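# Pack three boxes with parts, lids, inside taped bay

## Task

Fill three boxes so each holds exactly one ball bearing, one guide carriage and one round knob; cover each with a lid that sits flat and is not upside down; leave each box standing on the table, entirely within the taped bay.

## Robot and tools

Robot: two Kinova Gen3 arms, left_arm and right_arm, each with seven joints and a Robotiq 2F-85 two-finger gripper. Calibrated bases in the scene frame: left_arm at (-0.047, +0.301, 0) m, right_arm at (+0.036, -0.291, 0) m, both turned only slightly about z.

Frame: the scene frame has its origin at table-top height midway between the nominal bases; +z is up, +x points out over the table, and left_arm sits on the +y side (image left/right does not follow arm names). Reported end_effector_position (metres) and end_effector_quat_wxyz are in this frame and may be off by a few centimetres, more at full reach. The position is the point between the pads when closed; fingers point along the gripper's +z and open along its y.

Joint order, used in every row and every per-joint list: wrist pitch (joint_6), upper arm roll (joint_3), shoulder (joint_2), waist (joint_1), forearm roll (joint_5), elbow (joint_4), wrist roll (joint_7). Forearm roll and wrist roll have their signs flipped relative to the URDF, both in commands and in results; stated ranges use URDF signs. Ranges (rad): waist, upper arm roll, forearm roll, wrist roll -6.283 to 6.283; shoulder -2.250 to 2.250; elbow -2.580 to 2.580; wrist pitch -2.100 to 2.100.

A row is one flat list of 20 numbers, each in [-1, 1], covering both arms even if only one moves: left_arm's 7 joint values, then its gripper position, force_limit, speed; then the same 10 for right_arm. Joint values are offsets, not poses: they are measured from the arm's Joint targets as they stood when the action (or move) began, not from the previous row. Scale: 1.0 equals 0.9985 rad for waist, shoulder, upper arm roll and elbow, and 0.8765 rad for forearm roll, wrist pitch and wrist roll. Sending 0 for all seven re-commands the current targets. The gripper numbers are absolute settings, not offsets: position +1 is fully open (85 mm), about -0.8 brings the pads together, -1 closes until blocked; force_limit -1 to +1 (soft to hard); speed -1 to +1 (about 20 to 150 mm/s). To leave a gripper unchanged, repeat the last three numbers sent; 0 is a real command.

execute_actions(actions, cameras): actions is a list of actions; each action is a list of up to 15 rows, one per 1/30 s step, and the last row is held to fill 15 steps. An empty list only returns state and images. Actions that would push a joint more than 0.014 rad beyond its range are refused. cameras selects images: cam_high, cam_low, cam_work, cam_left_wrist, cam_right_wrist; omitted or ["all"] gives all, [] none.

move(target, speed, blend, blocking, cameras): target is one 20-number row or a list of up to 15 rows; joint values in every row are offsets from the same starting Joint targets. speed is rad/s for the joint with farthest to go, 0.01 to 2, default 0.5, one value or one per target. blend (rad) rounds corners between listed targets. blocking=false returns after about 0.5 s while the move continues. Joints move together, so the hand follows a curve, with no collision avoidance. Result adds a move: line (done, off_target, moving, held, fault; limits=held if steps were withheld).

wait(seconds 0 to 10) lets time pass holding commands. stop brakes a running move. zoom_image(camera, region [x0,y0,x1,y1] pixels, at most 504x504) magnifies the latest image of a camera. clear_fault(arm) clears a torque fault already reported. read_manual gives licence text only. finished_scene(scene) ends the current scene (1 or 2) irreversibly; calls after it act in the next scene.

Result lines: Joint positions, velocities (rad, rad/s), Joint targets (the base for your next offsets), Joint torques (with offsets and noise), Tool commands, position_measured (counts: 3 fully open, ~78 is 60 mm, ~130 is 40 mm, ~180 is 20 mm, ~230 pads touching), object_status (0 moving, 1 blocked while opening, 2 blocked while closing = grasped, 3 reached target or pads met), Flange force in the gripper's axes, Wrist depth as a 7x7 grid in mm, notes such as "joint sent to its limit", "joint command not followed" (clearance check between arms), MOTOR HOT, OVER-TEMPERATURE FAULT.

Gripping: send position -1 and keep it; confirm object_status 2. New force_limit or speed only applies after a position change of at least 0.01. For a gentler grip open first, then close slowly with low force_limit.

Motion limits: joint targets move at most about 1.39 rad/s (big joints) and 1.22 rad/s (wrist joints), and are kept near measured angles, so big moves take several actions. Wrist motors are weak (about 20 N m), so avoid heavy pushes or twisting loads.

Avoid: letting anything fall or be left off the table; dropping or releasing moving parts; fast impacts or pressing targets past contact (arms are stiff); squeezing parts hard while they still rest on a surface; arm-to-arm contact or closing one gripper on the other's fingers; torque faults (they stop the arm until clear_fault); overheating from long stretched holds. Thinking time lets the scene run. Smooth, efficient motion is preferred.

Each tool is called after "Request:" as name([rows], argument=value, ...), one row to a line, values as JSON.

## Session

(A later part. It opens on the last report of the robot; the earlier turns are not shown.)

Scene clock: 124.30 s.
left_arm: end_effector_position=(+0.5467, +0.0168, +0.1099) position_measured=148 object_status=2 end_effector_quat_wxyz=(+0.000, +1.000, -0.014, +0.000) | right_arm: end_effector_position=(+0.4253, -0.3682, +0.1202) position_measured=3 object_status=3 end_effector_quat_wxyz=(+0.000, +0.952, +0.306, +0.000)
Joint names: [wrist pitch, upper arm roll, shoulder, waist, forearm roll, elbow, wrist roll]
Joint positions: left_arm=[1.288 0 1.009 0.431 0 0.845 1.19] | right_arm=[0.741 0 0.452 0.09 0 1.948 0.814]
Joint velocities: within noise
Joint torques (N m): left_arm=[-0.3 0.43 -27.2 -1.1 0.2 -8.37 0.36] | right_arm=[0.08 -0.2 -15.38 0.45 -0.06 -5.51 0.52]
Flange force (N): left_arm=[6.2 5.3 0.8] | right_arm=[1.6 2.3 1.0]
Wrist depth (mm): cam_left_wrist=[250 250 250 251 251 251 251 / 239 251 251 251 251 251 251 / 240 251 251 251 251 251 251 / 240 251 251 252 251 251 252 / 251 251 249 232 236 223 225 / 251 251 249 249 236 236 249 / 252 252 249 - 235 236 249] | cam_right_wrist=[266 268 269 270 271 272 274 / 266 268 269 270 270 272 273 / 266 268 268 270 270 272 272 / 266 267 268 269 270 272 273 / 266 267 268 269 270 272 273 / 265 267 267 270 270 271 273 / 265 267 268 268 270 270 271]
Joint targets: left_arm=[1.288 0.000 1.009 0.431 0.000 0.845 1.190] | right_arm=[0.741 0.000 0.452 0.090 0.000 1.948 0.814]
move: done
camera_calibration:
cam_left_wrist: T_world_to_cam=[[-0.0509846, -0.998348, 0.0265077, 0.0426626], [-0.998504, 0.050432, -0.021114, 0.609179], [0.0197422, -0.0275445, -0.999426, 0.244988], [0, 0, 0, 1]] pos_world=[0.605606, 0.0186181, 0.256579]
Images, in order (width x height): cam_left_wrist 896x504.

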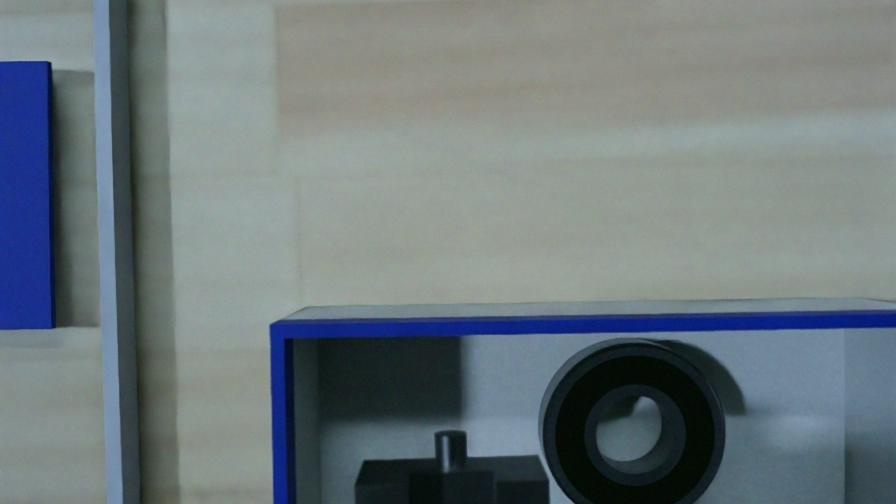

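Request:
move(target=[-0.1414,0,0.0792,0.0018,0,0.0445,0,-1,-0.6,-0.8,0,0,0,0,0,0,0,1,-0.8,-1], speed=0.15, cameras=["cam_left_wrist","cam_low"])

Request:
zoom_image(camera="cam_low", region=[220, 130, 460, 300])

Scene clock: 127.23 s.
left_arm: end_effector_position=(+0.5495, +0.0143, +0.0446) position_measured=148 object_status=2 end_effector_quat_wxyz=(+0.000, +1.000, -0.015, +0.000) | right_arm: end_effector_position=(+0.4253, -0.3682, +0.1202) position_measured=3 object_status=3 end_effector_quat_wxyz=(+0.000, +0.952, +0.306, +0.000)
Joint names: [wrist pitch, upper arm roll, shoulder, waist, forearm roll, elbow, wrist roll]
Joint positions: left_arm=[1.164 0 1.088 0.433 0 0.89 1.19] | right_arm=[0.741 0 0.452 0.09 0 1.948 0.814]
Joint velocities: within noise
Joint torques (N m): left_arm=[-0.28 0.48 -27.57 -1.08 0.16 -8 0.38] | right_arm=[0.1 -0.25 -15.42 0.47 -0.07 -5.49 0.54]
Flange force (N): left_arm=[5.5 5.0 1.6] | right_arm=[1.7 2.4 1.1]
Wrist depth (mm): cam_left_wrist=[185 186 186 186 186 186 186 / 185 186 186 186 186 186 186 / 186 186 186 186 186 186 186 / 186 186 186 186 186 186 186 / 186 186 186 186 186 187 187 / 186 - - - - - 184 / 187 - 184 184 184 - 184] | cam_right_wrist=[266 268 268 270 271 272 273 / 266 267 269 270 271 272 273 / 266 267 269 270 271 272 273 / 266 267 268 269 270 271 272 / 265 267 268 269 270 271 272 / 265 267 268 269 270 271 273 / 265 266 267 268 270 271 272]
Joint targets: left_arm=[1.164 0.000 1.088 0.433 0.000 0.890 1.190] | right_arm=[0.741 0.000 0.452 0.090 0.000 1.948 0.814]
move: done
camera_calibration:
cam_left_wrist: T_world_to_cam=[[-0.0527974, -0.998249, 0.0266733, 0.0430088], [-0.998403, 0.05223, -0.0215421, 0.610722], [0.0201112, -0.0277681, -0.999412, 0.179375], [0, 0, 0, 1]] pos_world=[0.60841, 0.0160164, 0.191279]
Images, in order (width x height): cam_low 896x504, cam_left_wrist 896x504.

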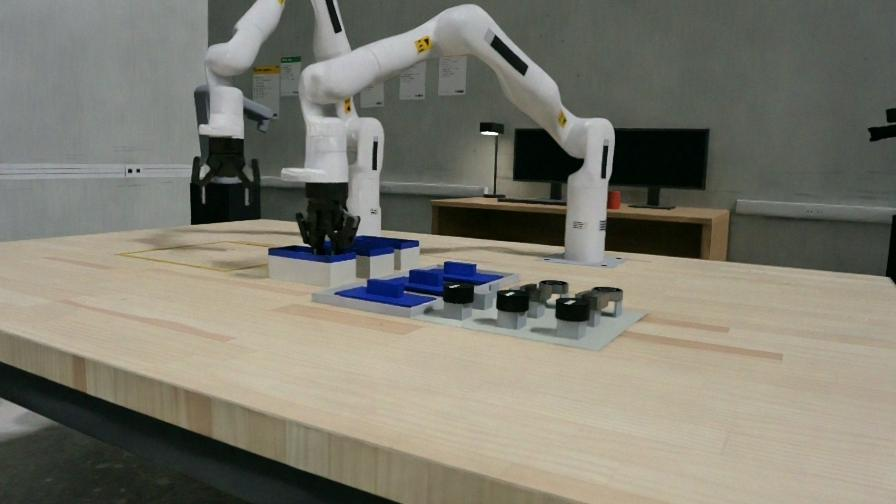

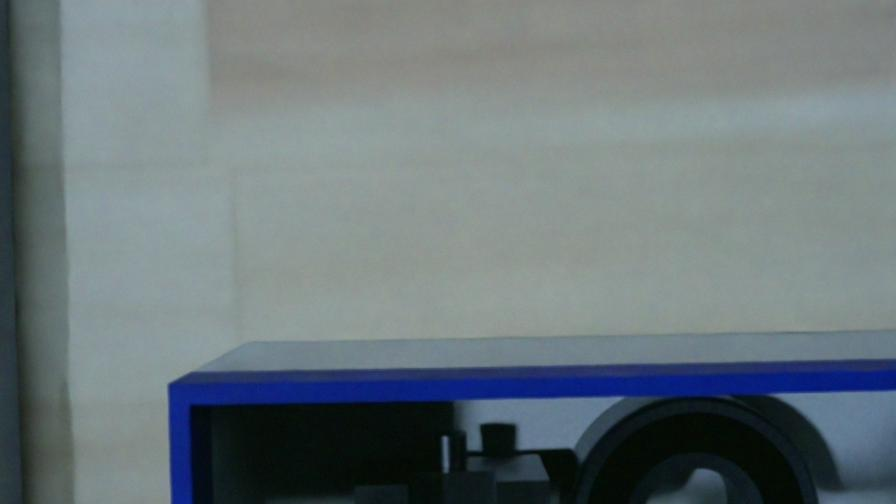

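Scaled by 2.100.

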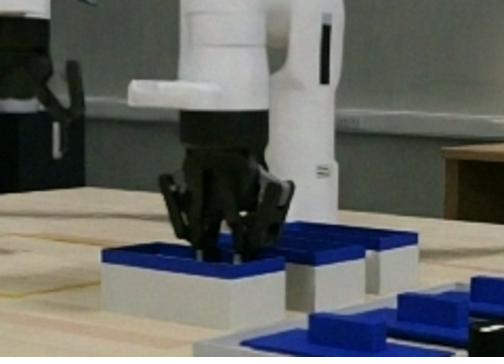

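Request:
move(target=[-0.0043,0,0.0024,0,0,0.0014,0,-1,-0.6,-0.8,0,0,0,0,0,0,0,1,-0.8,-1], speed=0.1, cameras=[])

Scene clock: 128.33 s.
left_arm: end_effector_position=(+0.5494, +0.0143, +0.0426) position_measured=148 object_status=2 end_effector_quat_wxyz=(+0.000, +1.000, -0.015, +0.000) | right_arm: end_effector_position=(+0.4253, -0.3682, +0.1202) position_measured=3 object_status=3 end_effector_quat_wxyz=(+0.000, +0.952, +0.306, +0.000)
Joint names: [wrist pitch, upper arm roll, shoulder, waist, forearm roll, elbow, wrist roll]
Joint positions: left_arm=[1.16 0 1.09 0.433 0 0.891 1.19] | right_arm=[0.741 0 0.452 0.09 0 1.948 0.814]
Joint velocities: within noise
Joint torques (N m): left_arm=[-0.31 0.51 -27.6 -1.11 0.16 -8.05 0.32] | right_arm=[0.08 -0.18 -15.42 0.46 -0.06 -5.53 0.55]
Flange force (N): left_arm=[5.3 4.8 1.6] | right_arm=[1.6 2.3 1.1]
Wrist depth (mm): cam_left_wrist=[183 184 184 184 184 184 184 / 184 184 184 184 184 184 184 / 184 184 184 184 184 184 184 / 184 184 184 184 184 184 185 / 184 184 184 184 185 185 185 / 184 - - - - - - / 184 - 182 182 182 - 182] | cam_right_wrist=[267 267 269 270 271 272 274 / 266 268 269 270 271 272 273 / 267 267 269 269 271 272 272 / 267 267 268 269 270 271 273 / 266 267 268 269 270 272 272 / 265 267 267 268 270 271 272 / 265 267 268 268 270 271 272]
Joint targets: left_arm=[1.160 0.000 1.090 0.433 0.000 0.891 1.190] | right_arm=[0.741 0.000 0.452 0.090 0.000 1.948 0.814]
move: done
No camera images: "cameras" was empty.

Request:
move(target=[-0.0021,0,0.0012,0,0,0.0007,0,-1,-0.6,-0.8,0,0,0,0,0,0,0,1,-0.8,-1], speed=0.1, cameras=[])

Scene clock: 129.23 s.
left_arm: end_effector_position=(+0.5494, +0.0143, +0.0416) position_measured=148 object_status=2 end_effector_quat_wxyz=(+0.000, +1.000, -0.015, +0.000) | right_arm: end_effector_position=(+0.4253, -0.3682, +0.1202) position_measured=3 object_status=3 end_effector_quat_wxyz=(+0.000, +0.952, +0.306, +0.000)
Joint names: [wrist pitch, upper arm roll, shoulder, waist, forearm roll, elbow, wrist roll]
Joint positions: left_arm=[1.158 0 1.091 0.433 0 0.892 1.19] | right_arm=[0.741 0 0.452 0.09 0 1.948 0.814]
Joint velocities: within noise
Joint torques (N m): left_arm=[-0.32 0.46 -27.6 -1.13 0.19 -7.97 0.36] | right_arm=[0.08 -0.22 -15.45 0.39 -0.03 -5.45 0.54]
Flange force (N): left_arm=[5.7 5.1 1.6] | right_arm=[1.7 2.7 1.1]
Wrist depth (mm): cam_left_wrist=[183 182 183 183 183 183 183 / 182 182 183 183 183 183 183 / 183 183 183 183 183 183 183 / 183 183 183 183 183 183 184 / 183 183 183 183 184 184 184 / 183 - - - - - - / 183 - 181 181 181 - 181] | cam_right_wrist=[266 268 269 270 271 272 273 / 267 267 269 270 270 272 273 / 266 267 268 270 271 272 273 / 267 267 269 269 270 271 273 / 266 267 268 269 270 272 273 / 266 267 268 268 270 271 272 / 265 267 268 269 270 270 272]
Joint targets: left_arm=[1.158 0.000 1.091 0.433 0.000 0.892 1.190] | right_arm=[0.741 0.000 0.452 0.090 0.000 1.948 0.814]
move: done
No camera images: "cameras" was empty.

Request:
move(target=[-0.0021,0,0.0012,0,0,0.0007,0,-1,-0.6,-0.8,0,0,0,0,0,0,0,1,-0.8,-1], speed=0.1, cameras=["cam_left_wrist"])

Scene clock: 130.17 s.
left_arm: end_effector_position=(+0.5494, +0.0143, +0.0406) position_measured=148 object_status=2 end_effector_quat_wxyz=(+0.000, +1.000, -0.015, +0.000) | right_arm: end_effector_position=(+0.4253, -0.3682, +0.1202) position_measured=3 object_status=3 end_effector_quat_wxyz=(+0.000, +0.952, +0.306, +0.000)
Joint names: [wrist pitch, upper arm roll, shoulder, waist, forearm roll, elbow, wrist roll]
Joint positions: left_arm=[1.157 0 1.093 0.433 0 0.893 1.19] | right_arm=[0.741 0 0.452 0.09 0 1.948 0.814]
Joint velocities: within noise
Joint torques (N m): left_arm=[-0.31 0.46 -27.62 -1.15 0.18 -7.99 0.31] | right_arm=[0.07 -0.28 -15.37 0.41 -0.04 -5.55 0.51]
Flange force (N): left_arm=[5.6 5.0 1.6] | right_arm=[1.5 2.3 1.0]
Wrist depth (mm): cam_left_wrist=[181 181 182 182 182 182 182 / 182 182 182 182 182 182 182 / 182 182 182 182 182 182 182 / 182 182 182 182 182 182 182 / 182 182 182 182 182 182 182 / 182 - - - - - - / 183 - - - - - 180] | cam_right_wrist=[267 268 268 270 271 272 273 / 266 268 268 269 271 271 273 / 266 268 268 270 271 272 273 / 266 267 268 269 270 272 272 / 266 267 268 269 270 271 273 / 266 267 267 269 270 271 272 / 265 266 268 269 270 271 273]
Joint targets: left_arm=[1.157 0.000 1.092 0.433 0.000 0.893 1.190] | right_arm=[0.741 0.000 0.452 0.090 0.000 1.948 0.814]
move: done
camera_calibration:
cam_left_wrist: T_world_to_cam=[[-0.0527915, -0.998252, 0.0265841, 0.0432259], [-0.998407, 0.0522315, -0.0213372, 0.610493], [0.0199113, -0.0276681, -0.999419, 0.175404], [0, 0, 0, 1]] pos_world=[0.60831, 0.0161165, 0.187179]
Images, in order (width x height): cam_left_wrist 896x504.

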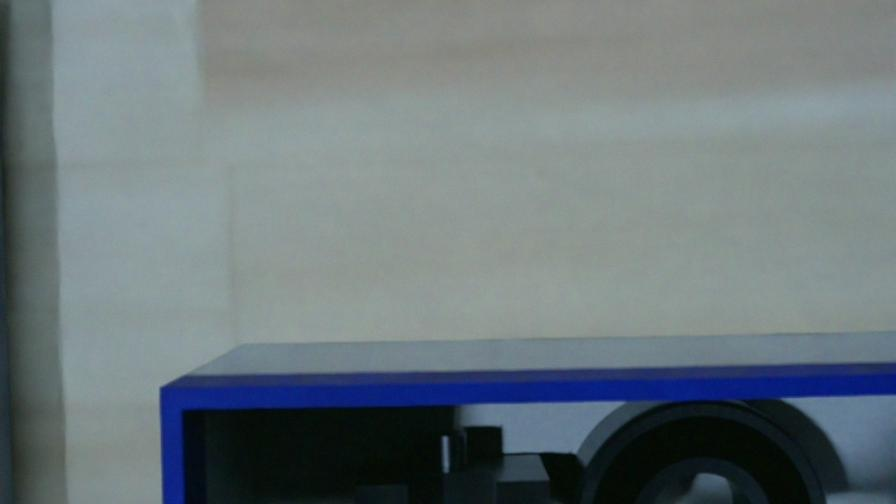

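Request:
move([
  [0,0,0,0,0,0,0,0.012,-0.6,-0.8,0,0,0,0,0,0,0,1,-0.8,-1],
  [0.2174,0,-0.0887,0,0,-0.1025,0,0.012,-0.6,-0.8,0,0,0,0,0,0,0,1,-0.8,-1],
  [0.1379,0,-0.1497,-0.5027,0,0.0283,0.5382,1,-0.6,-0.8,0,0,0,0,0,0,0,1,-0.8,-1],
], speed=[0.1,0.25,0.7], cameras=["cam_left_wrist","cam_work"])

Request:
zoom_image(camera="cam_work", region=[350, 160, 750, 360])

Scene clock: 135.77 s.
left_arm: end_effector_position=(+0.5943, +0.3348, +0.1298) position_measured=3 object_status=3 end_effector_quat_wxyz=(+0.000, +1.000, +0.000, +0.000) | right_arm: end_effector_position=(+0.4253, -0.3682, +0.1202) position_measured=3 object_status=3 end_effector_quat_wxyz=(+0.000, +0.952, +0.306, +0.000)
Joint names: [wrist pitch, upper arm roll, shoulder, waist, forearm roll, elbow, wrist roll]
Joint positions: left_arm=[1.277 0 0.943 -0.069 0 0.921 1.661] | right_arm=[0.741 0 0.452 0.09 0 1.948 0.814]
Joint velocities: within noise
Joint torques (N m): left_arm=[-0.31 0.46 -25.81 -1.08 0.18 -8.11 0.34] | right_arm=[0.1 -0.17 -15.46 0.41 -0.04 -5.46 0.51]
Flange force (N): left_arm=[6.9 2.0 -0.2] | right_arm=[1.8 2.5 1.1]
Wrist depth (mm): cam_left_wrist=[270 270 270 271 271 271 271 / 270 271 271 271 271 271 271 / 269 270 270 270 270 271 272 / 224 231 271 224 270 261 261 / 224 271 270 224 271 261 261 / 271 271 271 272 272 261 261 / 271 271 272 271 272 273 273] | cam_right_wrist=[267 268 269 270 271 272 274 / 266 267 269 270 271 272 273 / 266 267 268 269 271 271 273 / 266 267 268 270 271 271 273 / 266 267 268 269 270 271 272 / 265 267 268 269 270 271 272 / 266 266 268 268 270 271 272]
Joint targets: left_arm=[1.277 0.000 0.943 -0.069 0.000 0.921 1.661] | right_arm=[0.741 0.000 0.452 0.090 0.000 1.948 0.814]
move: done
camera_calibration:
cam_left_wrist: T_world_to_cam=[[-0.0226106, -0.999388, 0.0266902, 0.345522], [-0.999525, 0.0220389, -0.0215223, 0.651344], [0.020921, -0.0271641, -0.999412, 0.271842], [0, 0, 0, 1]] pos_world=[0.653161, 0.33834, 0.276479]
Images, in order (width x height): cam_work 896x504, cam_left_wrist 896x504.

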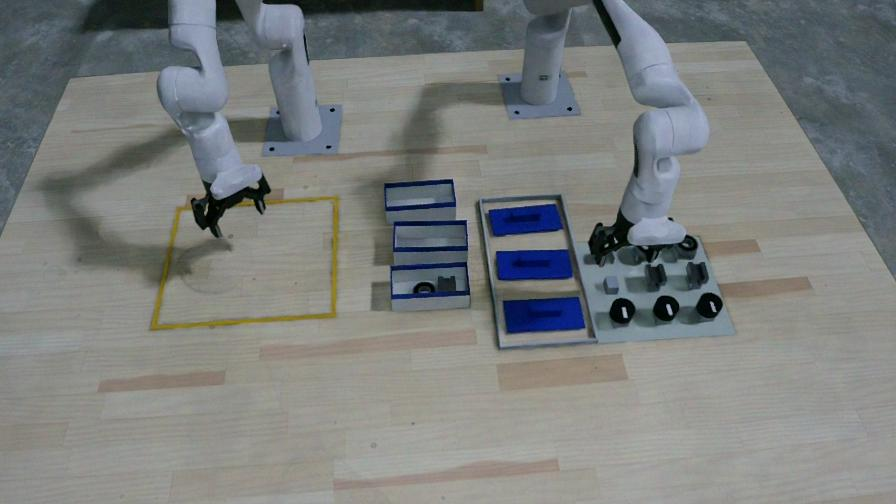

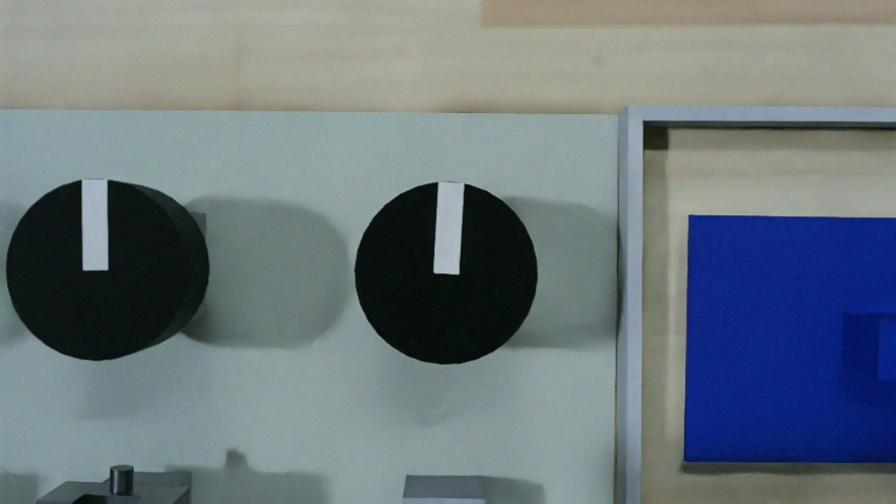

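Scaled by 1.260.

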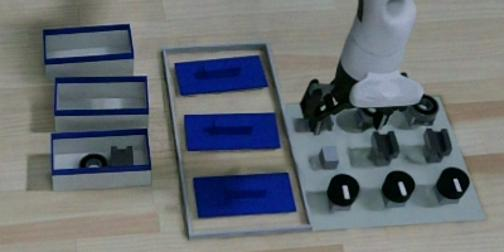

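Request:
move([
  [0.1692,0,0.2067,0.0068,0,-0.3546,-0.0068,1,-0.6,-0.8,0,0,0,0,0,0,0,1,-0.8,-1],
  [0.0671,0,0.2388,0.0068,0,-0.2971,-0.0068,1,-0.6,-0.8,0,0,0,0,0,0,0,1,-0.8,-1],
  [0.0671,0,0.2388,0.0068,0,-0.2971,-0.0068,-1,-0.6,-0.8,0,0,0,0,0,0,0,1,-0.8,-1],
  [0.3250,0,0.1879,0.0068,0,-0.4726,-0.0068,-1,-0.6,-0.8,0,0,0,0,0,0,0,1,-0.8,-1],
], speed=[0.5,0.25,0.2,0.25], cameras=["cam_low"])

Request:
zoom_image(camera="cam_low", region=[380, 120, 660, 350])

Scene clock: 142.13 s.
left_arm: end_effector_position=(+0.6477, +0.3349, +0.1500) position_measured=123 object_status=2 end_effector_quat_wxyz=(+0.000, +1.000, +0.000, +0.000) | right_arm: end_effector_position=(+0.4253, -0.3682, +0.1202) position_measured=3 object_status=3 end_effector_quat_wxyz=(+0.000, +0.952, +0.306, +0.000)
Joint names: [wrist pitch, upper arm roll, shoulder, waist, forearm roll, elbow, wrist roll]
Joint positions: left_arm=[1.562 -0.001 1.131 -0.063 0 0.449 1.655] | right_arm=[0.741 0 0.452 0.09 0 1.948 0.814]
Joint velocities: within noise
Joint torques (N m): left_arm=[-0.37 0.5 -28.4 -1.11 0.16 -8.7 0.31] | right_arm=[0.07 -0.14 -15.35 0.46 -0.05 -5.47 0.54]
Flange force (N): left_arm=no reading | right_arm=[1.7 2.4 0.9]
Wrist depth (mm): cam_left_wrist=[293 292 292 293 293 293 293 / 292 292 292 292 292 292 293 / 292 292 292 292 292 292 293 / 292 292 292 293 293 293 292 / 292 291 292 292 293 292 292 / 291 291 291 291 292 292 293 / 245 244 290 - 291 281 281] | cam_right_wrist=[267 267 269 270 270 272 273 / 267 267 268 270 271 272 273 / 267 268 268 269 270 272 272 / 267 267 268 269 270 271 273 / 266 267 268 269 270 272 273 / 266 267 268 269 270 271 273 / 265 266 268 268 270 270 272]
Joint targets: left_arm=[1.562 0.000 1.131 -0.063 0.000 0.449 1.655] | right_arm=[0.741 0.000 0.452 0.090 0.000 1.948 0.814]
move: done
Images, in order (width x height): cam_low 896x504.

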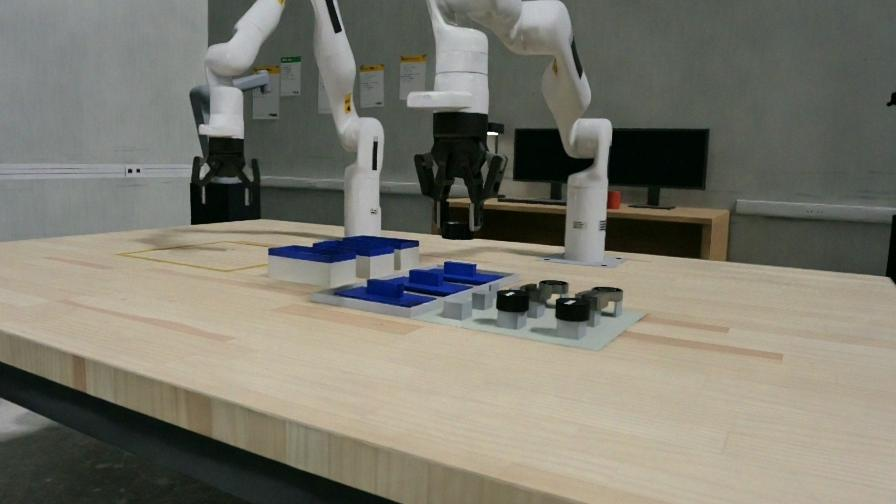

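Scaled by 1.800.

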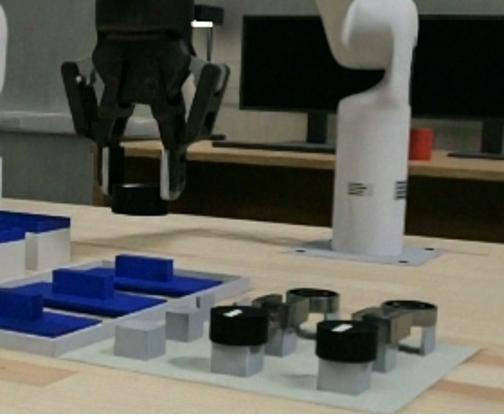

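Request:
move(target=[-0.1716,0,-0.0191,0.5538,0,0.1693,-0.6072,-1,-0.6,-0.8,0,0,0,0,0,0,0,1,-0.8,-1], speed=0.5, cameras=["cam_left_wrist"])

Scene clock: 144.60 s.
left_arm: end_effector_position=(+0.5553, -0.0315, +0.1103) position_measured=123 object_status=2 end_effector_quat_wxyz=(+0.000, +1.000, -0.011, +0.000) | right_arm: end_effector_position=(+0.4253, -0.3682, +0.1202) position_measured=3 object_status=3 end_effector_quat_wxyz=(+0.000, +0.952, +0.306, +0.000)
Joint names: [wrist pitch, upper arm roll, shoulder, waist, forearm roll, elbow, wrist roll]
Joint positions: left_arm=[1.412 0 1.112 0.49 0 0.618 1.123] | right_arm=[0.741 0 0.452 0.09 0 1.948 0.814]
Joint velocities: within noise
Joint torques (N m): left_arm=[-0.32 0.26 -28.05 -1.59 0.35 -8.58 0.37] | right_arm=[0.07 -0.12 -15.44 0.39 -0.03 -5.47 0.56]
Flange force (N): left_arm=[6.6 6.8 -0.1] | right_arm=[1.6 2.6 1.0]
Wrist depth (mm): cam_left_wrist=[252 252 251 251 251 251 251 / 252 252 251 251 251 251 251 / 252 252 252 252 251 251 251 / 252 252 252 252 251 252 251 / 253 252 252 252 252 252 252 / 253 227 222 235 212 205 252 / 253 244 238 - 249 219 252] | cam_right_wrist=[266 268 269 270 271 272 274 / 267 267 269 270 271 272 273 / 266 267 268 269 271 272 273 / 266 267 268 270 270 272 273 / 266 266 268 269 270 271 272 / 265 267 267 269 270 271 273 / 265 267 268 268 270 271 272]
Joint targets: left_arm=[1.412 0.000 1.112 0.490 0.000 0.618 1.123] | right_arm=[0.741 0.000 0.452 0.090 0.000 1.948 0.814]
move: done
camera_calibration:
cam_left_wrist: T_world_to_cam=[[-0.0441029, -0.998669, 0.0267343, -0.00892023], [-0.99882, 0.0435326, -0.0215518, 0.620279], [0.0203593, -0.0276532, -0.99941, 0.243516], [0, 0, 0, 1]] pos_world=[0.614196, -0.0291767, 0.256979]
Images, in order (width x height): cam_left_wrist 896x504.

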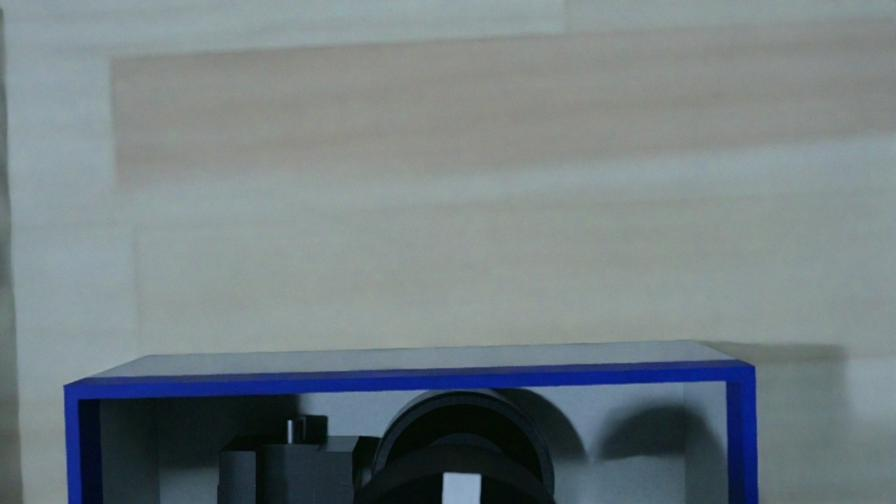

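Request:
move(target=[-0.1531,0,0.0460,0.0052,0,0.0879,0,-1,-0.6,-0.8,0,0,0,0,0,0,0,1,-0.8,-1], speed=0.15, cameras=["cam_left_wrist"])

Scene clock: 147.17 s.
left_arm: end_effector_position=(+0.5526, -0.0342, +0.0519) position_measured=123 object_status=2 end_effector_quat_wxyz=(+0.000, +1.000, -0.013, +0.000) | right_arm: end_effector_position=(+0.4253, -0.3682, +0.1202) position_measured=3 object_status=3 end_effector_quat_wxyz=(+0.000, +0.952, +0.306, +0.000)
Joint names: [wrist pitch, upper arm roll, shoulder, waist, forearm roll, elbow, wrist roll]
Joint positions: left_arm=[1.278 0 1.157 0.496 0 0.706 1.123] | right_arm=[0.741 0 0.452 0.09 0 1.948 0.814]
Joint velocities: within noise
Joint torques (N m): left_arm=[-0.22 0.57 -25.86 -0.85 0.14 -7.04 0.37] | right_arm=[0.04 -0.29 -15.4 0.39 -0.1 -5.45 0.54]
Flange force (N): left_arm=[7.6 6.1 -2.6] | right_arm=[1.7 2.6 0.8]
Wrist depth (mm): cam_left_wrist=[194 194 194 193 193 193 193 / 194 194 194 193 193 193 193 / 194 194 194 194 193 193 193 / 194 194 194 194 194 193 193 / 194 194 194 194 194 193 193 / 192 194 194 - - - 193 / 192 184 191 - 191 191 -] | cam_right_wrist=[267 268 268 270 271 272 273 / 266 267 268 270 271 272 273 / 266 267 268 269 271 272 273 / 266 267 268 270 270 272 273 / 266 268 268 269 270 272 272 / 265 267 268 268 270 271 272 / 266 266 268 269 270 271 272]
Joint targets: left_arm=[1.278 0.000 1.157 0.496 0.000 0.706 1.123] | right_arm=[0.741 0.000 0.452 0.090 0.000 1.948 0.814]
move: done
camera_calibration:
cam_left_wrist: T_world_to_cam=[[-0.0494151, -0.998414, 0.0269688, -0.0072681], [-0.998562, 0.0488249, -0.0221207, 0.61659], [0.0207689, -0.0280231, -0.999391, 0.184856], [0, 0, 0, 1]] pos_world=[0.611505, -0.0321813, 0.198579]
Images, in order (width x height): cam_left_wrist 896x504.

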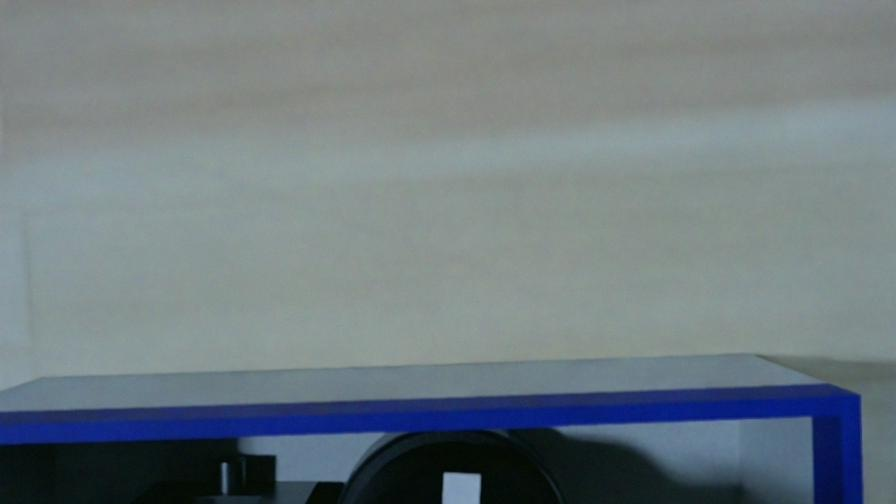

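Request:
move([
  [0,0,0,0,0,0,0,0.16,-0.6,-0.8,0,0,0,0,0,0,0,1,-0.8,-1],
  [0.2028,0,-0.0618,0,0,-0.1157,0,0.16,-0.6,-0.8,0,0,0,0,0,0,0,1,-0.8,-1],
  [0.2059,0,-0.0594,-0.3455,0,-0.1207,-0.9,0.16,-0.6,-0.8,0,0,0,0,0,0,0,1,-0.8,-1],
], speed=[0.1,0.25,0.7], cameras=["cam_work"])

Request:
zoom_image(camera="cam_work", region=[350, 160, 550, 320])

Scene clock: 152.17 s.
left_arm: end_effector_position=(+0.6312, +0.1881, +0.1297) position_measured=109 object_status=3 end_effector_quat_wxyz=(+0.000, +0.851, +0.526, +0.000) | right_arm: end_effector_position=(+0.4253, -0.3682, +0.1202) position_measured=3 object_status=3 end_effector_quat_wxyz=(+0.000, +0.952, +0.306, +0.000)
Joint names: [wrist pitch, upper arm roll, shoulder, waist, forearm roll, elbow, wrist roll]
Joint positions: left_arm=[1.458 -0.001 1.098 0.151 0 0.585 0.334] | right_arm=[0.741 0 0.452 0.09 0 1.948 0.814]
Joint velocities: within noise
Joint torques (N m): left_arm=[-0.33 0.53 -27.74 -1.07 0.19 -8.48 0.36] | right_arm=[0.07 -0.19 -15.44 0.42 -0.04 -5.48 0.5]
Flange force (N): left_arm=[0.8 10.2 -0.9] | right_arm=[1.8 2.4 1.0]
Wrist depth (mm): cam_left_wrist=[269 270 270 272 272 272 273 / 269 269 270 271 272 272 273 / 269 270 271 272 272 273 273 / 269 263 260 272 272 273 273 / 270 260 260 261 272 273 273 / 270 270 243 261 272 273 273 / 259 271 260 261 272 273 273] | cam_right_wrist=[266 268 269 270 271 272 273 / 266 267 268 270 271 272 273 / 267 268 269 270 271 271 273 / 266 267 269 269 271 271 273 / 265 267 268 269 271 271 273 / 266 267 268 268 269 272 272 / 266 267 267 269 270 271 272]
Joint targets: left_arm=[1.458 0.000 1.098 0.151 0.000 0.585 0.334] | right_arm=[0.741 0.000 0.452 0.090 0.000 1.948 0.814]
move: done
Images, in order (width x height): cam_work 896x504.

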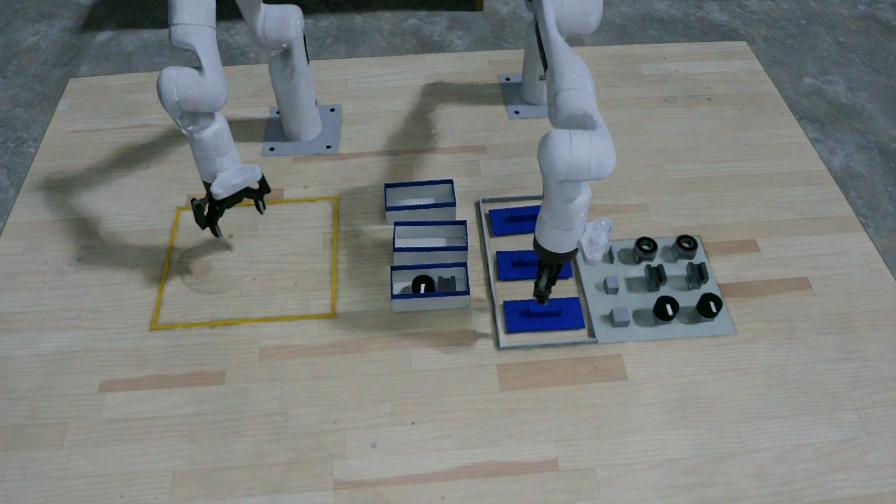

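Scaled by 2.520.

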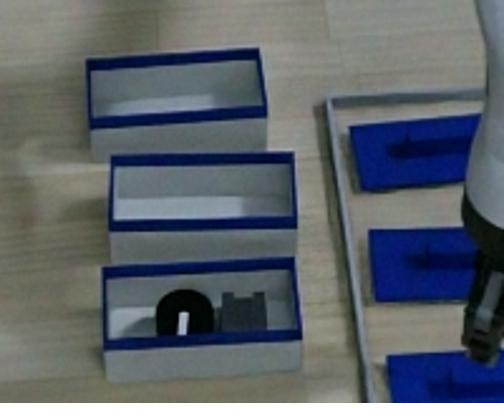

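Request:
move(target=[0,0,0,0,0,0,-0.4845,1,-0.6,-0.8,0,0,0,0,0,0,0,1,-0.8,-1], speed=0.7, cameras=["cam_left_wrist"])

Scene clock: 153.80 s.
left_arm: end_effector_position=(+0.6312, +0.1882, +0.1297) position_measured=3 object_status=0 end_effector_quat_wxyz=(+0.000, +0.721, +0.693, +0.000) | right_arm: end_effector_position=(+0.4253, -0.3682, +0.1202) position_measured=3 object_status=3 end_effector_quat_wxyz=(+0.000, +0.952, +0.306, +0.000)
Joint names: [wrist pitch, upper arm roll, shoulder, waist, forearm roll, elbow, wrist roll]
Joint positions: left_arm=[1.458 0 1.098 0.151 0 0.585 -0.09] | right_arm=[0.741 0 0.452 0.09 0 1.948 0.814]
Joint velocities: within noise
Joint torques (N m): left_arm=[-0.33 0.44 -27.74 -1.08 0.23 -8.49 0.34] | right_arm=[0.06 -0.2 -15.37 0.39 -0.09 -5.44 0.52]
Flange force (N): left_arm=[-3.4 9.5 -0.9] | right_arm=[1.7 2.6 0.8]
Wrist depth (mm): cam_left_wrist=[270 270 270 271 271 272 273 / 270 270 271 272 271 272 273 / 270 271 260 261 272 273 273 / 260 271 260 261 272 272 273 / 260 271 260 261 272 272 272 / 260 271 260 261 272 272 273 / 260 271 260 260 272 272 273] | cam_right_wrist=[266 268 268 270 271 271 273 / 266 267 268 269 271 272 273 / 266 267 269 269 271 272 273 / 266 266 268 269 270 271 272 / 266 267 268 269 270 271 273 / 266 266 267 269 270 271 272 / 265 266 267 269 269 271 272]
Joint targets: left_arm=[1.458 0.000 1.098 0.151 0.000 0.585 -0.090] | right_arm=[0.741 0.000 0.452 0.090 0.000 1.948 0.814]
move: done
camera_calibration:
cam_left_wrist: T_world_to_cam=[[0.997733, -0.0615998, 0.0270929, -0.620729], [-0.0610163, -0.997897, -0.0218628, 0.291081], [0.0283827, 0.0201601, -0.999394, 0.253351], [0, 0, 0, 1]] pos_world=[0.629891, 0.247124, 0.276378]
Images, in order (width x height): cam_left_wrist 896x504.

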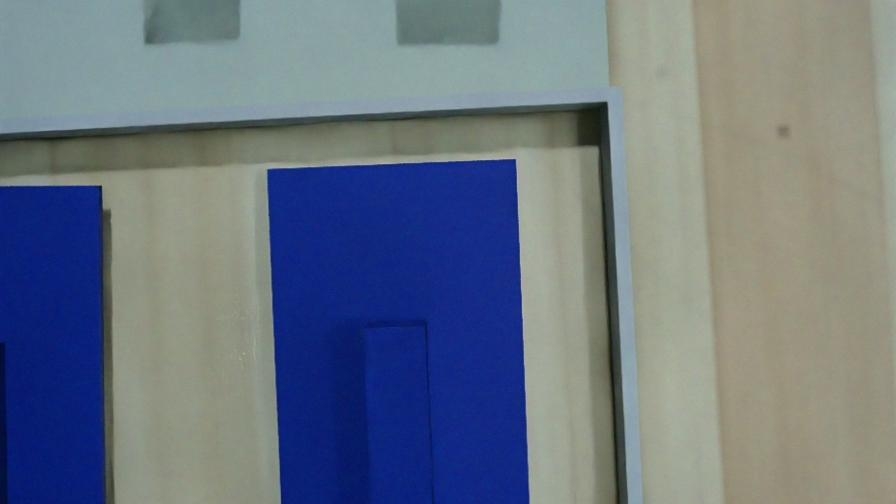

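Request:
move(target=[-0.1374,0,0.0065,-0.0109,0,0.1147,0.0079,1,-0.6,-0.8,0,0,0,0,0,0,0,1,-0.8,-1], speed=0.2, cameras=["cam_left_wrist"])

Scene clock: 156.73 s.
left_arm: end_effector_position=(+0.6269, +0.1963, +0.0898) position_measured=3 object_status=3 end_effector_quat_wxyz=(+0.000, +0.719, +0.695, +0.000) | right_arm: end_effector_position=(+0.4253, -0.3682, +0.1202) position_measured=3 object_status=3 end_effector_quat_wxyz=(+0.000, +0.952, +0.306, +0.000)
Joint names: [wrist pitch, upper arm roll, shoulder, waist, forearm roll, elbow, wrist roll]
Joint positions: left_arm=[1.338 0 1.105 0.14 0 0.7 -0.084] | right_arm=[0.741 0 0.452 0.09 0 1.948 0.814]
Joint velocities: within noise
Joint torques (N m): left_arm=[-0.26 0.49 -27.63 -1.02 0.17 -8.21 0.32] | right_arm=[0.08 -0.25 -15.45 0.39 -0.05 -5.46 0.46]
Flange force (N): left_arm=[-3.1 8.6 -0.1] | right_arm=[1.8 2.5 1.1]
Wrist depth (mm): cam_left_wrist=[232 232 231 231 231 231 231 / 232 232 231 231 231 231 230 / 233 232 232 231 231 231 231 / 222 233 221 221 220 231 231 / 222 233 221 221 221 231 231 / 222 233 221 200 221 231 231 / 222 233 221 199 221 231 231] | cam_right_wrist=[267 268 269 270 271 272 273 / 266 267 268 270 271 272 273 / 266 267 268 269 271 272 272 / 266 267 268 269 270 271 272 / 266 267 268 269 270 271 272 / 266 267 268 270 270 272 273 / 266 267 267 269 270 271 272]
Joint targets: left_arm=[1.338 0.000 1.105 0.140 0.000 0.700 -0.084] | right_arm=[0.741 0.000 0.452 0.090 0.000 1.948 0.814]
move: done
camera_calibration:
cam_left_wrist: T_world_to_cam=[[0.997984, -0.0577002, 0.0264192, -0.615751], [-0.0571292, -0.998127, -0.0218806, 0.295546], [0.0276323, 0.0203272, -0.999411, 0.213771], [0, 0, 0, 1]] pos_world=[0.625487, 0.255118, 0.236379]
Images, in order (width x height): cam_left_wrist 896x504.

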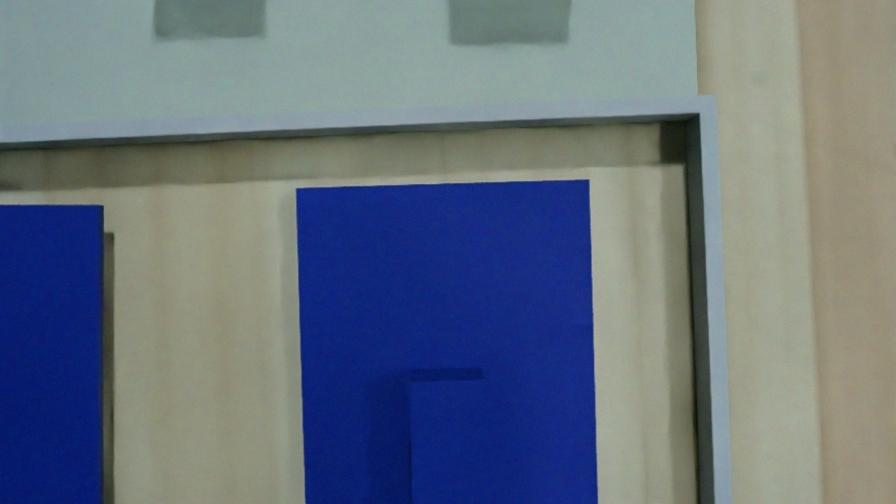

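Request:
move([
  [-0.1238,0,0.0533,0,0,0.0540,0,1,-0.7,-0.8,0,0,0,0,0,0,0,1,-0.8,-1],
  [-0.1238,0,0.0533,0,0,0.0540,0,-1,-0.7,-0.8,0,0,0,0,0,0,0,1,-0.8,-1],
  [0.0793,0,-0.0230,0,0,-0.0480,0,-1,-0.7,-0.8,0,0,0,0,0,0,0,1,-0.8,-1],
], speed=[0.2,0.2,0.2], cameras=["cam_left_wrist","cam_low"])

Request:
zoom_image(camera="cam_low", region=[300, 120, 580, 340])

Scene clock: 162.63 s.
left_arm: end_effector_position=(+0.6273, +0.1962, +0.1202) position_measured=191 object_status=2 end_effector_quat_wxyz=(+0.000, +0.719, +0.695, +0.000) | right_arm: end_effector_position=(+0.4253, -0.3682, +0.1202) position_measured=3 object_status=3 end_effector_quat_wxyz=(+0.000, +0.952, +0.306, +0.000)
Joint names: [wrist pitch, upper arm roll, shoulder, waist, forearm roll, elbow, wrist roll]
Joint positions: left_arm=[1.407 0 1.082 0.14 0 0.652 -0.084] | right_arm=[0.741 0 0.452 0.09 0 1.948 0.814]
Joint velocities: within noise
Joint torques (N m): left_arm=[-0.33 0.49 -27.92 -1.16 0.16 -8.57 0.36] | right_arm=[0.08 -0.17 -15.41 0.39 -0.1 -5.49 0.56]
Flange force (N): left_arm=[-3.4 8.9 -0.1] | right_arm=[1.5 2.6 1.0]
Wrist depth (mm): cam_left_wrist=[260 261 261 261 262 262 263 / 260 260 261 261 262 263 263 / 261 261 261 262 262 263 263 / 250 261 - - - 263 263 / 250 261 - - - 263 263 / 250 261 - - - 263 263 / 250 261 - - - 263 263] | cam_right_wrist=[267 268 269 270 271 272 273 / 266 267 269 270 271 272 273 / 267 267 268 269 271 271 272 / 266 267 268 269 270 271 273 / 266 266 268 269 270 272 272 / 265 266 268 269 270 271 272 / 266 266 268 268 270 271 272]
Joint targets: left_arm=[1.407 0.000 1.082 0.140 0.000 0.652 -0.084] | right_arm=[0.741 0.000 0.452 0.090 0.000 1.948 0.814]
move: done
camera_calibration:
cam_left_wrist: T_world_to_cam=[[0.997952, -0.057608, 0.0278228, -0.617136], [-0.0570091, -0.998134, -0.0218596, 0.296146], [0.0290302, 0.0202287, -0.999374, 0.243385], [0, 0, 0, 1]] pos_world=[0.625689, 0.255118, 0.266877]
Images, in order (width x height): cam_low 896x504, cam_left_wrist 896x504.

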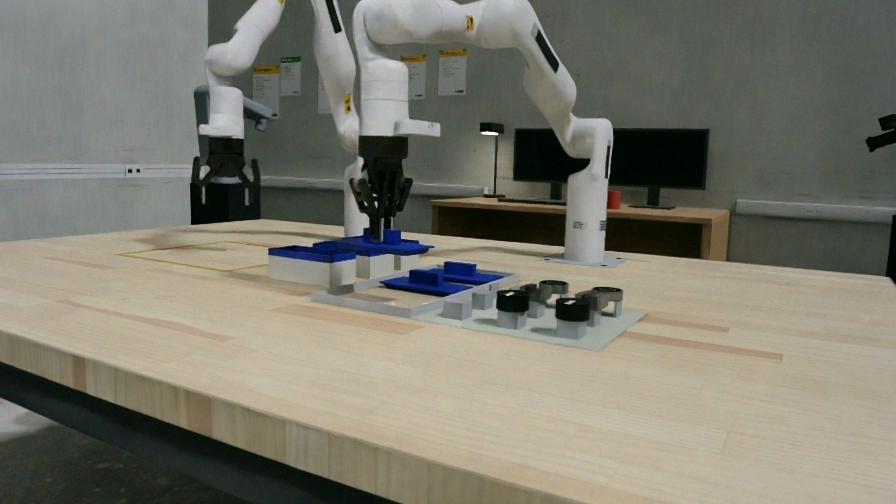

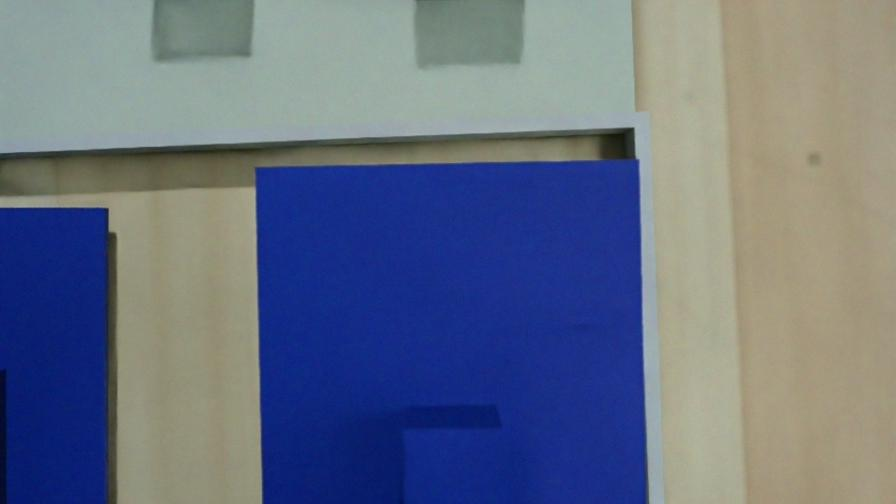

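Scaled by 1.800.

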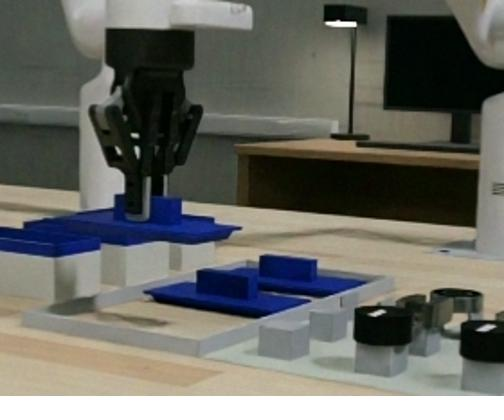

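Request:
move([
  [0.0973,0,0.0438,0.3723,0,-0.1286,-0.4355,-1,-0.7,-0.8,0,0,0,0,0,0,0,1,-0.8,-1],
  [0.0098,0,0.0597,0.3723,0,-0.0677,-0.4355,-1,-0.7,-0.8,0,0,0,0,0,0,0,1,-0.8,-1],
], speed=[0.5,0.2], cameras=["cam_left_wrist","cam_work"])

Scene clock: 165.80 s.
left_arm: end_effector_position=(+0.5531, -0.0469, +0.1002) position_measured=191 object_status=2 end_effector_quat_wxyz=(+0.000, +0.716, +0.698, +0.000) | right_arm: end_effector_position=(+0.4253, -0.3682, +0.1202) position_measured=3 object_status=3 end_effector_quat_wxyz=(+0.000, +0.952, +0.306, +0.000)
Joint names: [wrist pitch, upper arm roll, shoulder, waist, forearm roll, elbow, wrist roll]
Joint positions: left_arm=[1.416 0 1.141 0.511 0 0.584 -0.465] | right_arm=[0.741 0 0.452 0.09 0 1.948 0.814]
Joint velocities: within noise
Joint torques (N m): left_arm=[-0.25 0.48 -28.45 -1.1 0.2 -8.55 0.36] | right_arm=[0.1 -0.22 -15.43 0.37 -0.09 -5.53 0.55]
Flange force (N): left_arm=[-6.8 7.8 0.2] | right_arm=[1.4 2.5 1.2]
Wrist depth (mm): cam_left_wrist=[245 245 245 245 244 244 244 / 238 245 213 241 218 244 244 / 241 244 241 241 - 243 243 / 241 243 - - - 243 243 / 241 243 - - - 243 242 / 240 243 - - - 242 242 / 240 243 - - - 242 242] | cam_right_wrist=[266 268 269 270 271 272 273 / 266 268 268 270 271 272 273 / 266 267 268 269 271 271 273 / 266 267 268 269 271 271 272 / 266 267 267 268 270 271 273 / 265 267 268 269 270 271 272 / 266 266 268 269 270 271 272]
Joint targets: left_arm=[1.416 0.000 1.141 0.511 0.000 0.584 -0.465] | right_arm=[0.741 0.000 0.452 0.090 0.000 1.948 0.814]
move: done
camera_calibration:
cam_left_wrist: T_world_to_cam=[[0.998482, -0.0477147, 0.0274961, -0.55626], [-0.0471217, -0.998651, -0.0218266, 0.0433326], [0.0285005, 0.0204978, -0.999384, 0.230779], [0, 0, 0, 1]] pos_world=[0.550881, 0.0120019, 0.246878]
Images, in order (width x height): cam_work 896x504, cam_left_wrist 896x504.

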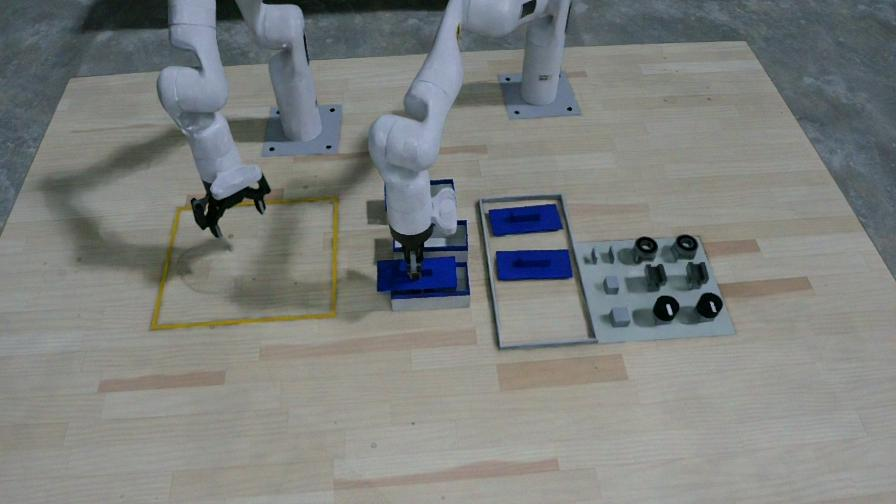

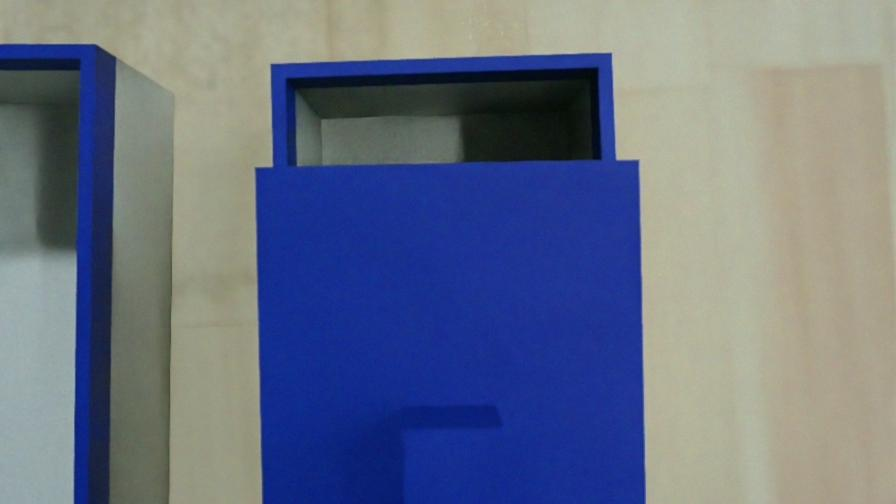

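Request:
move([
  [-0.0385,0,-0.0213,-0.0185,0,0.0557,0.0742,-1,-0.7,-0.8,0,0,0,0,0,0,0,1,-0.8,-1],
  [-0.0385,0,-0.0213,-0.0185,0,0.0557,0.0194,-1,-0.7,-0.8,0,0,0,0,0,0,0,1,-0.8,-1],
], speed=[0.2,0.15], cameras=["cam_left_wrist"])

Scene clock: 169.13 s.
left_arm: end_effector_position=(+0.5542, -0.0330, +0.0977) position_measured=191 object_status=2 end_effector_quat_wxyz=(+0.000, +0.715, +0.699, +0.000) | right_arm: end_effector_position=(+0.4253, -0.3682, +0.1202) position_measured=3 object_status=3 end_effector_quat_wxyz=(+0.000, +0.952, +0.306, +0.000)
Joint names: [wrist pitch, upper arm roll, shoulder, waist, forearm roll, elbow, wrist roll]
Joint positions: left_arm=[1.382 -0.001 1.12 0.493 0 0.64 -0.448] | right_arm=[0.741 0 0.452 0.09 0 1.948 0.814]
Joint velocities: within noise
Joint torques (N m): left_arm=[-0.25 0.51 -28.21 -1.12 0.22 -8.42 0.32] | right_arm=[0.08 -0.19 -15.34 0.38 -0.05 -5.48 0.49]
Flange force (N): left_arm=[-6.6 7.8 0.2] | right_arm=[1.6 2.4 0.9]
Wrist depth (mm): cam_left_wrist=[242 242 242 241 241 241 240 / 242 242 241 241 241 240 240 / 239 240 235 238 - 240 240 / 239 241 - - - 240 240 / 238 241 - - - 240 239 / 238 241 - - - 239 239 / 238 241 - - - 239 238] | cam_right_wrist=[266 268 269 269 271 272 273 / 266 267 269 269 271 272 273 / 266 267 268 269 270 272 272 / 266 267 268 269 270 271 273 / 266 267 268 269 270 272 273 / 265 267 267 269 270 271 272 / 265 267 268 269 270 271 272]
Joint targets: left_arm=[1.382 0.000 1.120 0.493 0.000 0.640 -0.448] | right_arm=[0.741 0.000 0.452 0.090 0.000 1.948 0.814]
move: done
camera_calibration:
cam_left_wrist: T_world_to_cam=[[0.998569, -0.0462174, 0.0268949, -0.556569], [-0.0456293, -0.998714, -0.0220821, 0.0563494], [0.0278809, 0.0208233, -0.999394, 0.228304], [0, 0, 0, 1]] pos_world=[0.551979, 0.0257998, 0.244379]
Images, in order (width x height): cam_left_wrist 896x504.

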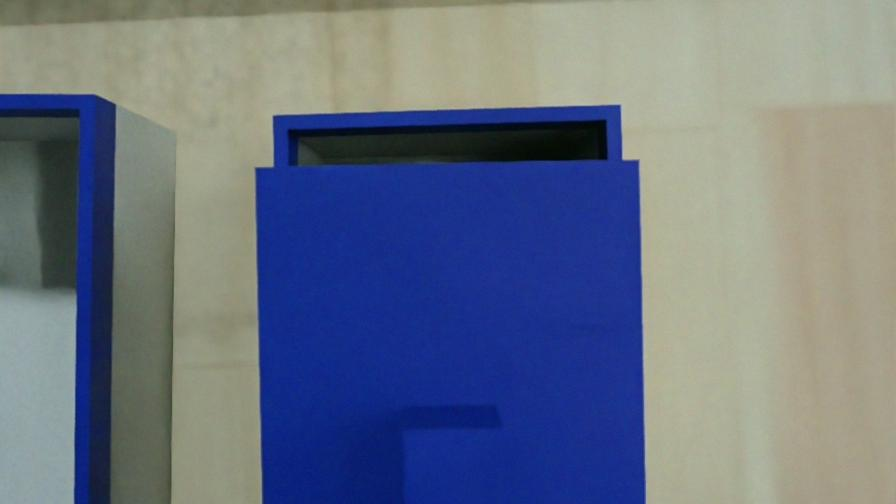

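Request:
move([
  [-0.0257,0,-0.0182,-0.0180,0,0.0403,0.0548,-1,-0.7,-0.8,0,0,0,0,0,0,0,1,-0.8,-1],
  [-0.0257,0,-0.0182,-0.0180,0,0.0403,0.0074,-1,-0.7,-0.8,0,0,0,0,0,0,0,1,-0.8,-1],
], speed=[0.2,0.15], cameras=["cam_left_wrist"])

Scene clock: 171.23 s.
left_arm: end_effector_position=(+0.5559, -0.0202, +0.0977) position_measured=191 object_status=2 end_effector_quat_wxyz=(+0.000, +0.711, +0.703, +0.000) | right_arm: end_effector_position=(+0.4253, -0.3682, +0.1202) position_measured=3 object_status=3 end_effector_quat_wxyz=(+0.000, +0.952, +0.306, +0.000)
Joint names: [wrist pitch, upper arm roll, shoulder, waist, forearm roll, elbow, wrist roll]
Joint positions: left_arm=[1.36 0 1.102 0.475 0 0.68 -0.442] | right_arm=[0.741 0 0.452 0.09 0 1.948 0.814]
Joint velocities: within noise
Joint torques (N m): left_arm=[-0.24 0.54 -27.96 -1.07 0.18 -8.46 0.36] | right_arm=[0.07 -0.1 -15.44 0.41 -0.06 -5.52 0.55]
Flange force (N): left_arm=[-5.8 6.5 0.4] | right_arm=[1.5 2.5 1.1]
Wrist depth (mm): cam_left_wrist=[242 242 242 241 241 241 240 / 242 242 241 241 241 240 240 / 239 242 241 241 240 240 240 / 238 241 - - - 240 240 / 238 241 - - - 240 240 / 238 241 - - - 240 239 / 238 240 - - - 239 239] | cam_right_wrist=[267 268 268 270 271 272 274 / 267 267 269 270 271 272 273 / 266 267 269 270 270 272 273 / 266 267 268 270 271 271 272 / 266 267 268 269 271 272 272 / 265 267 268 269 270 271 272 / 265 266 267 268 270 271 272]
Joint targets: left_arm=[1.360 0.000 1.102 0.475 0.000 0.680 -0.442] | right_arm=[0.741 0.000 0.452 0.090 0.000 1.948 0.814]
move: done
camera_calibration:
cam_left_wrist: T_world_to_cam=[[0.999021, -0.0348194, 0.0272897, -0.557751], [-0.0342273, -0.999175, -0.0218717, 0.0629207], [0.0280288, 0.0209163, -0.999388, 0.22792], [0, 0, 0, 1]] pos_world=[0.55297, 0.0386809, 0.244378]
Images, in order (width x height): cam_left_wrist 896x504.

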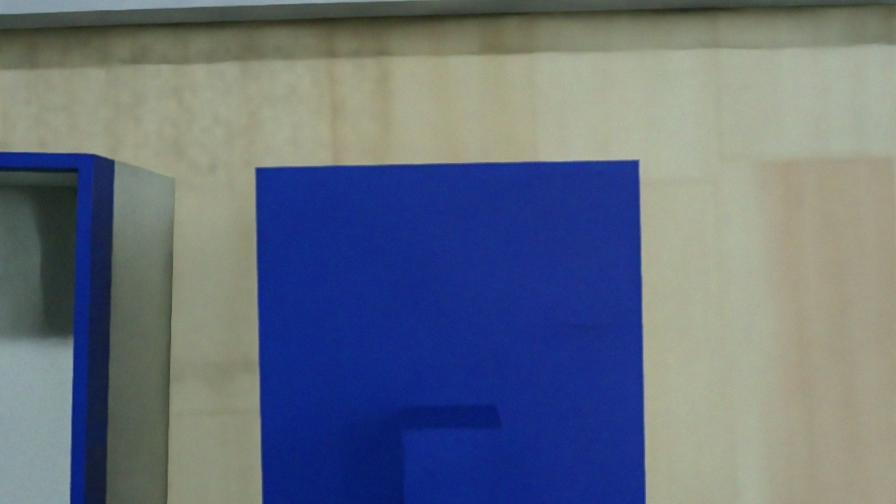

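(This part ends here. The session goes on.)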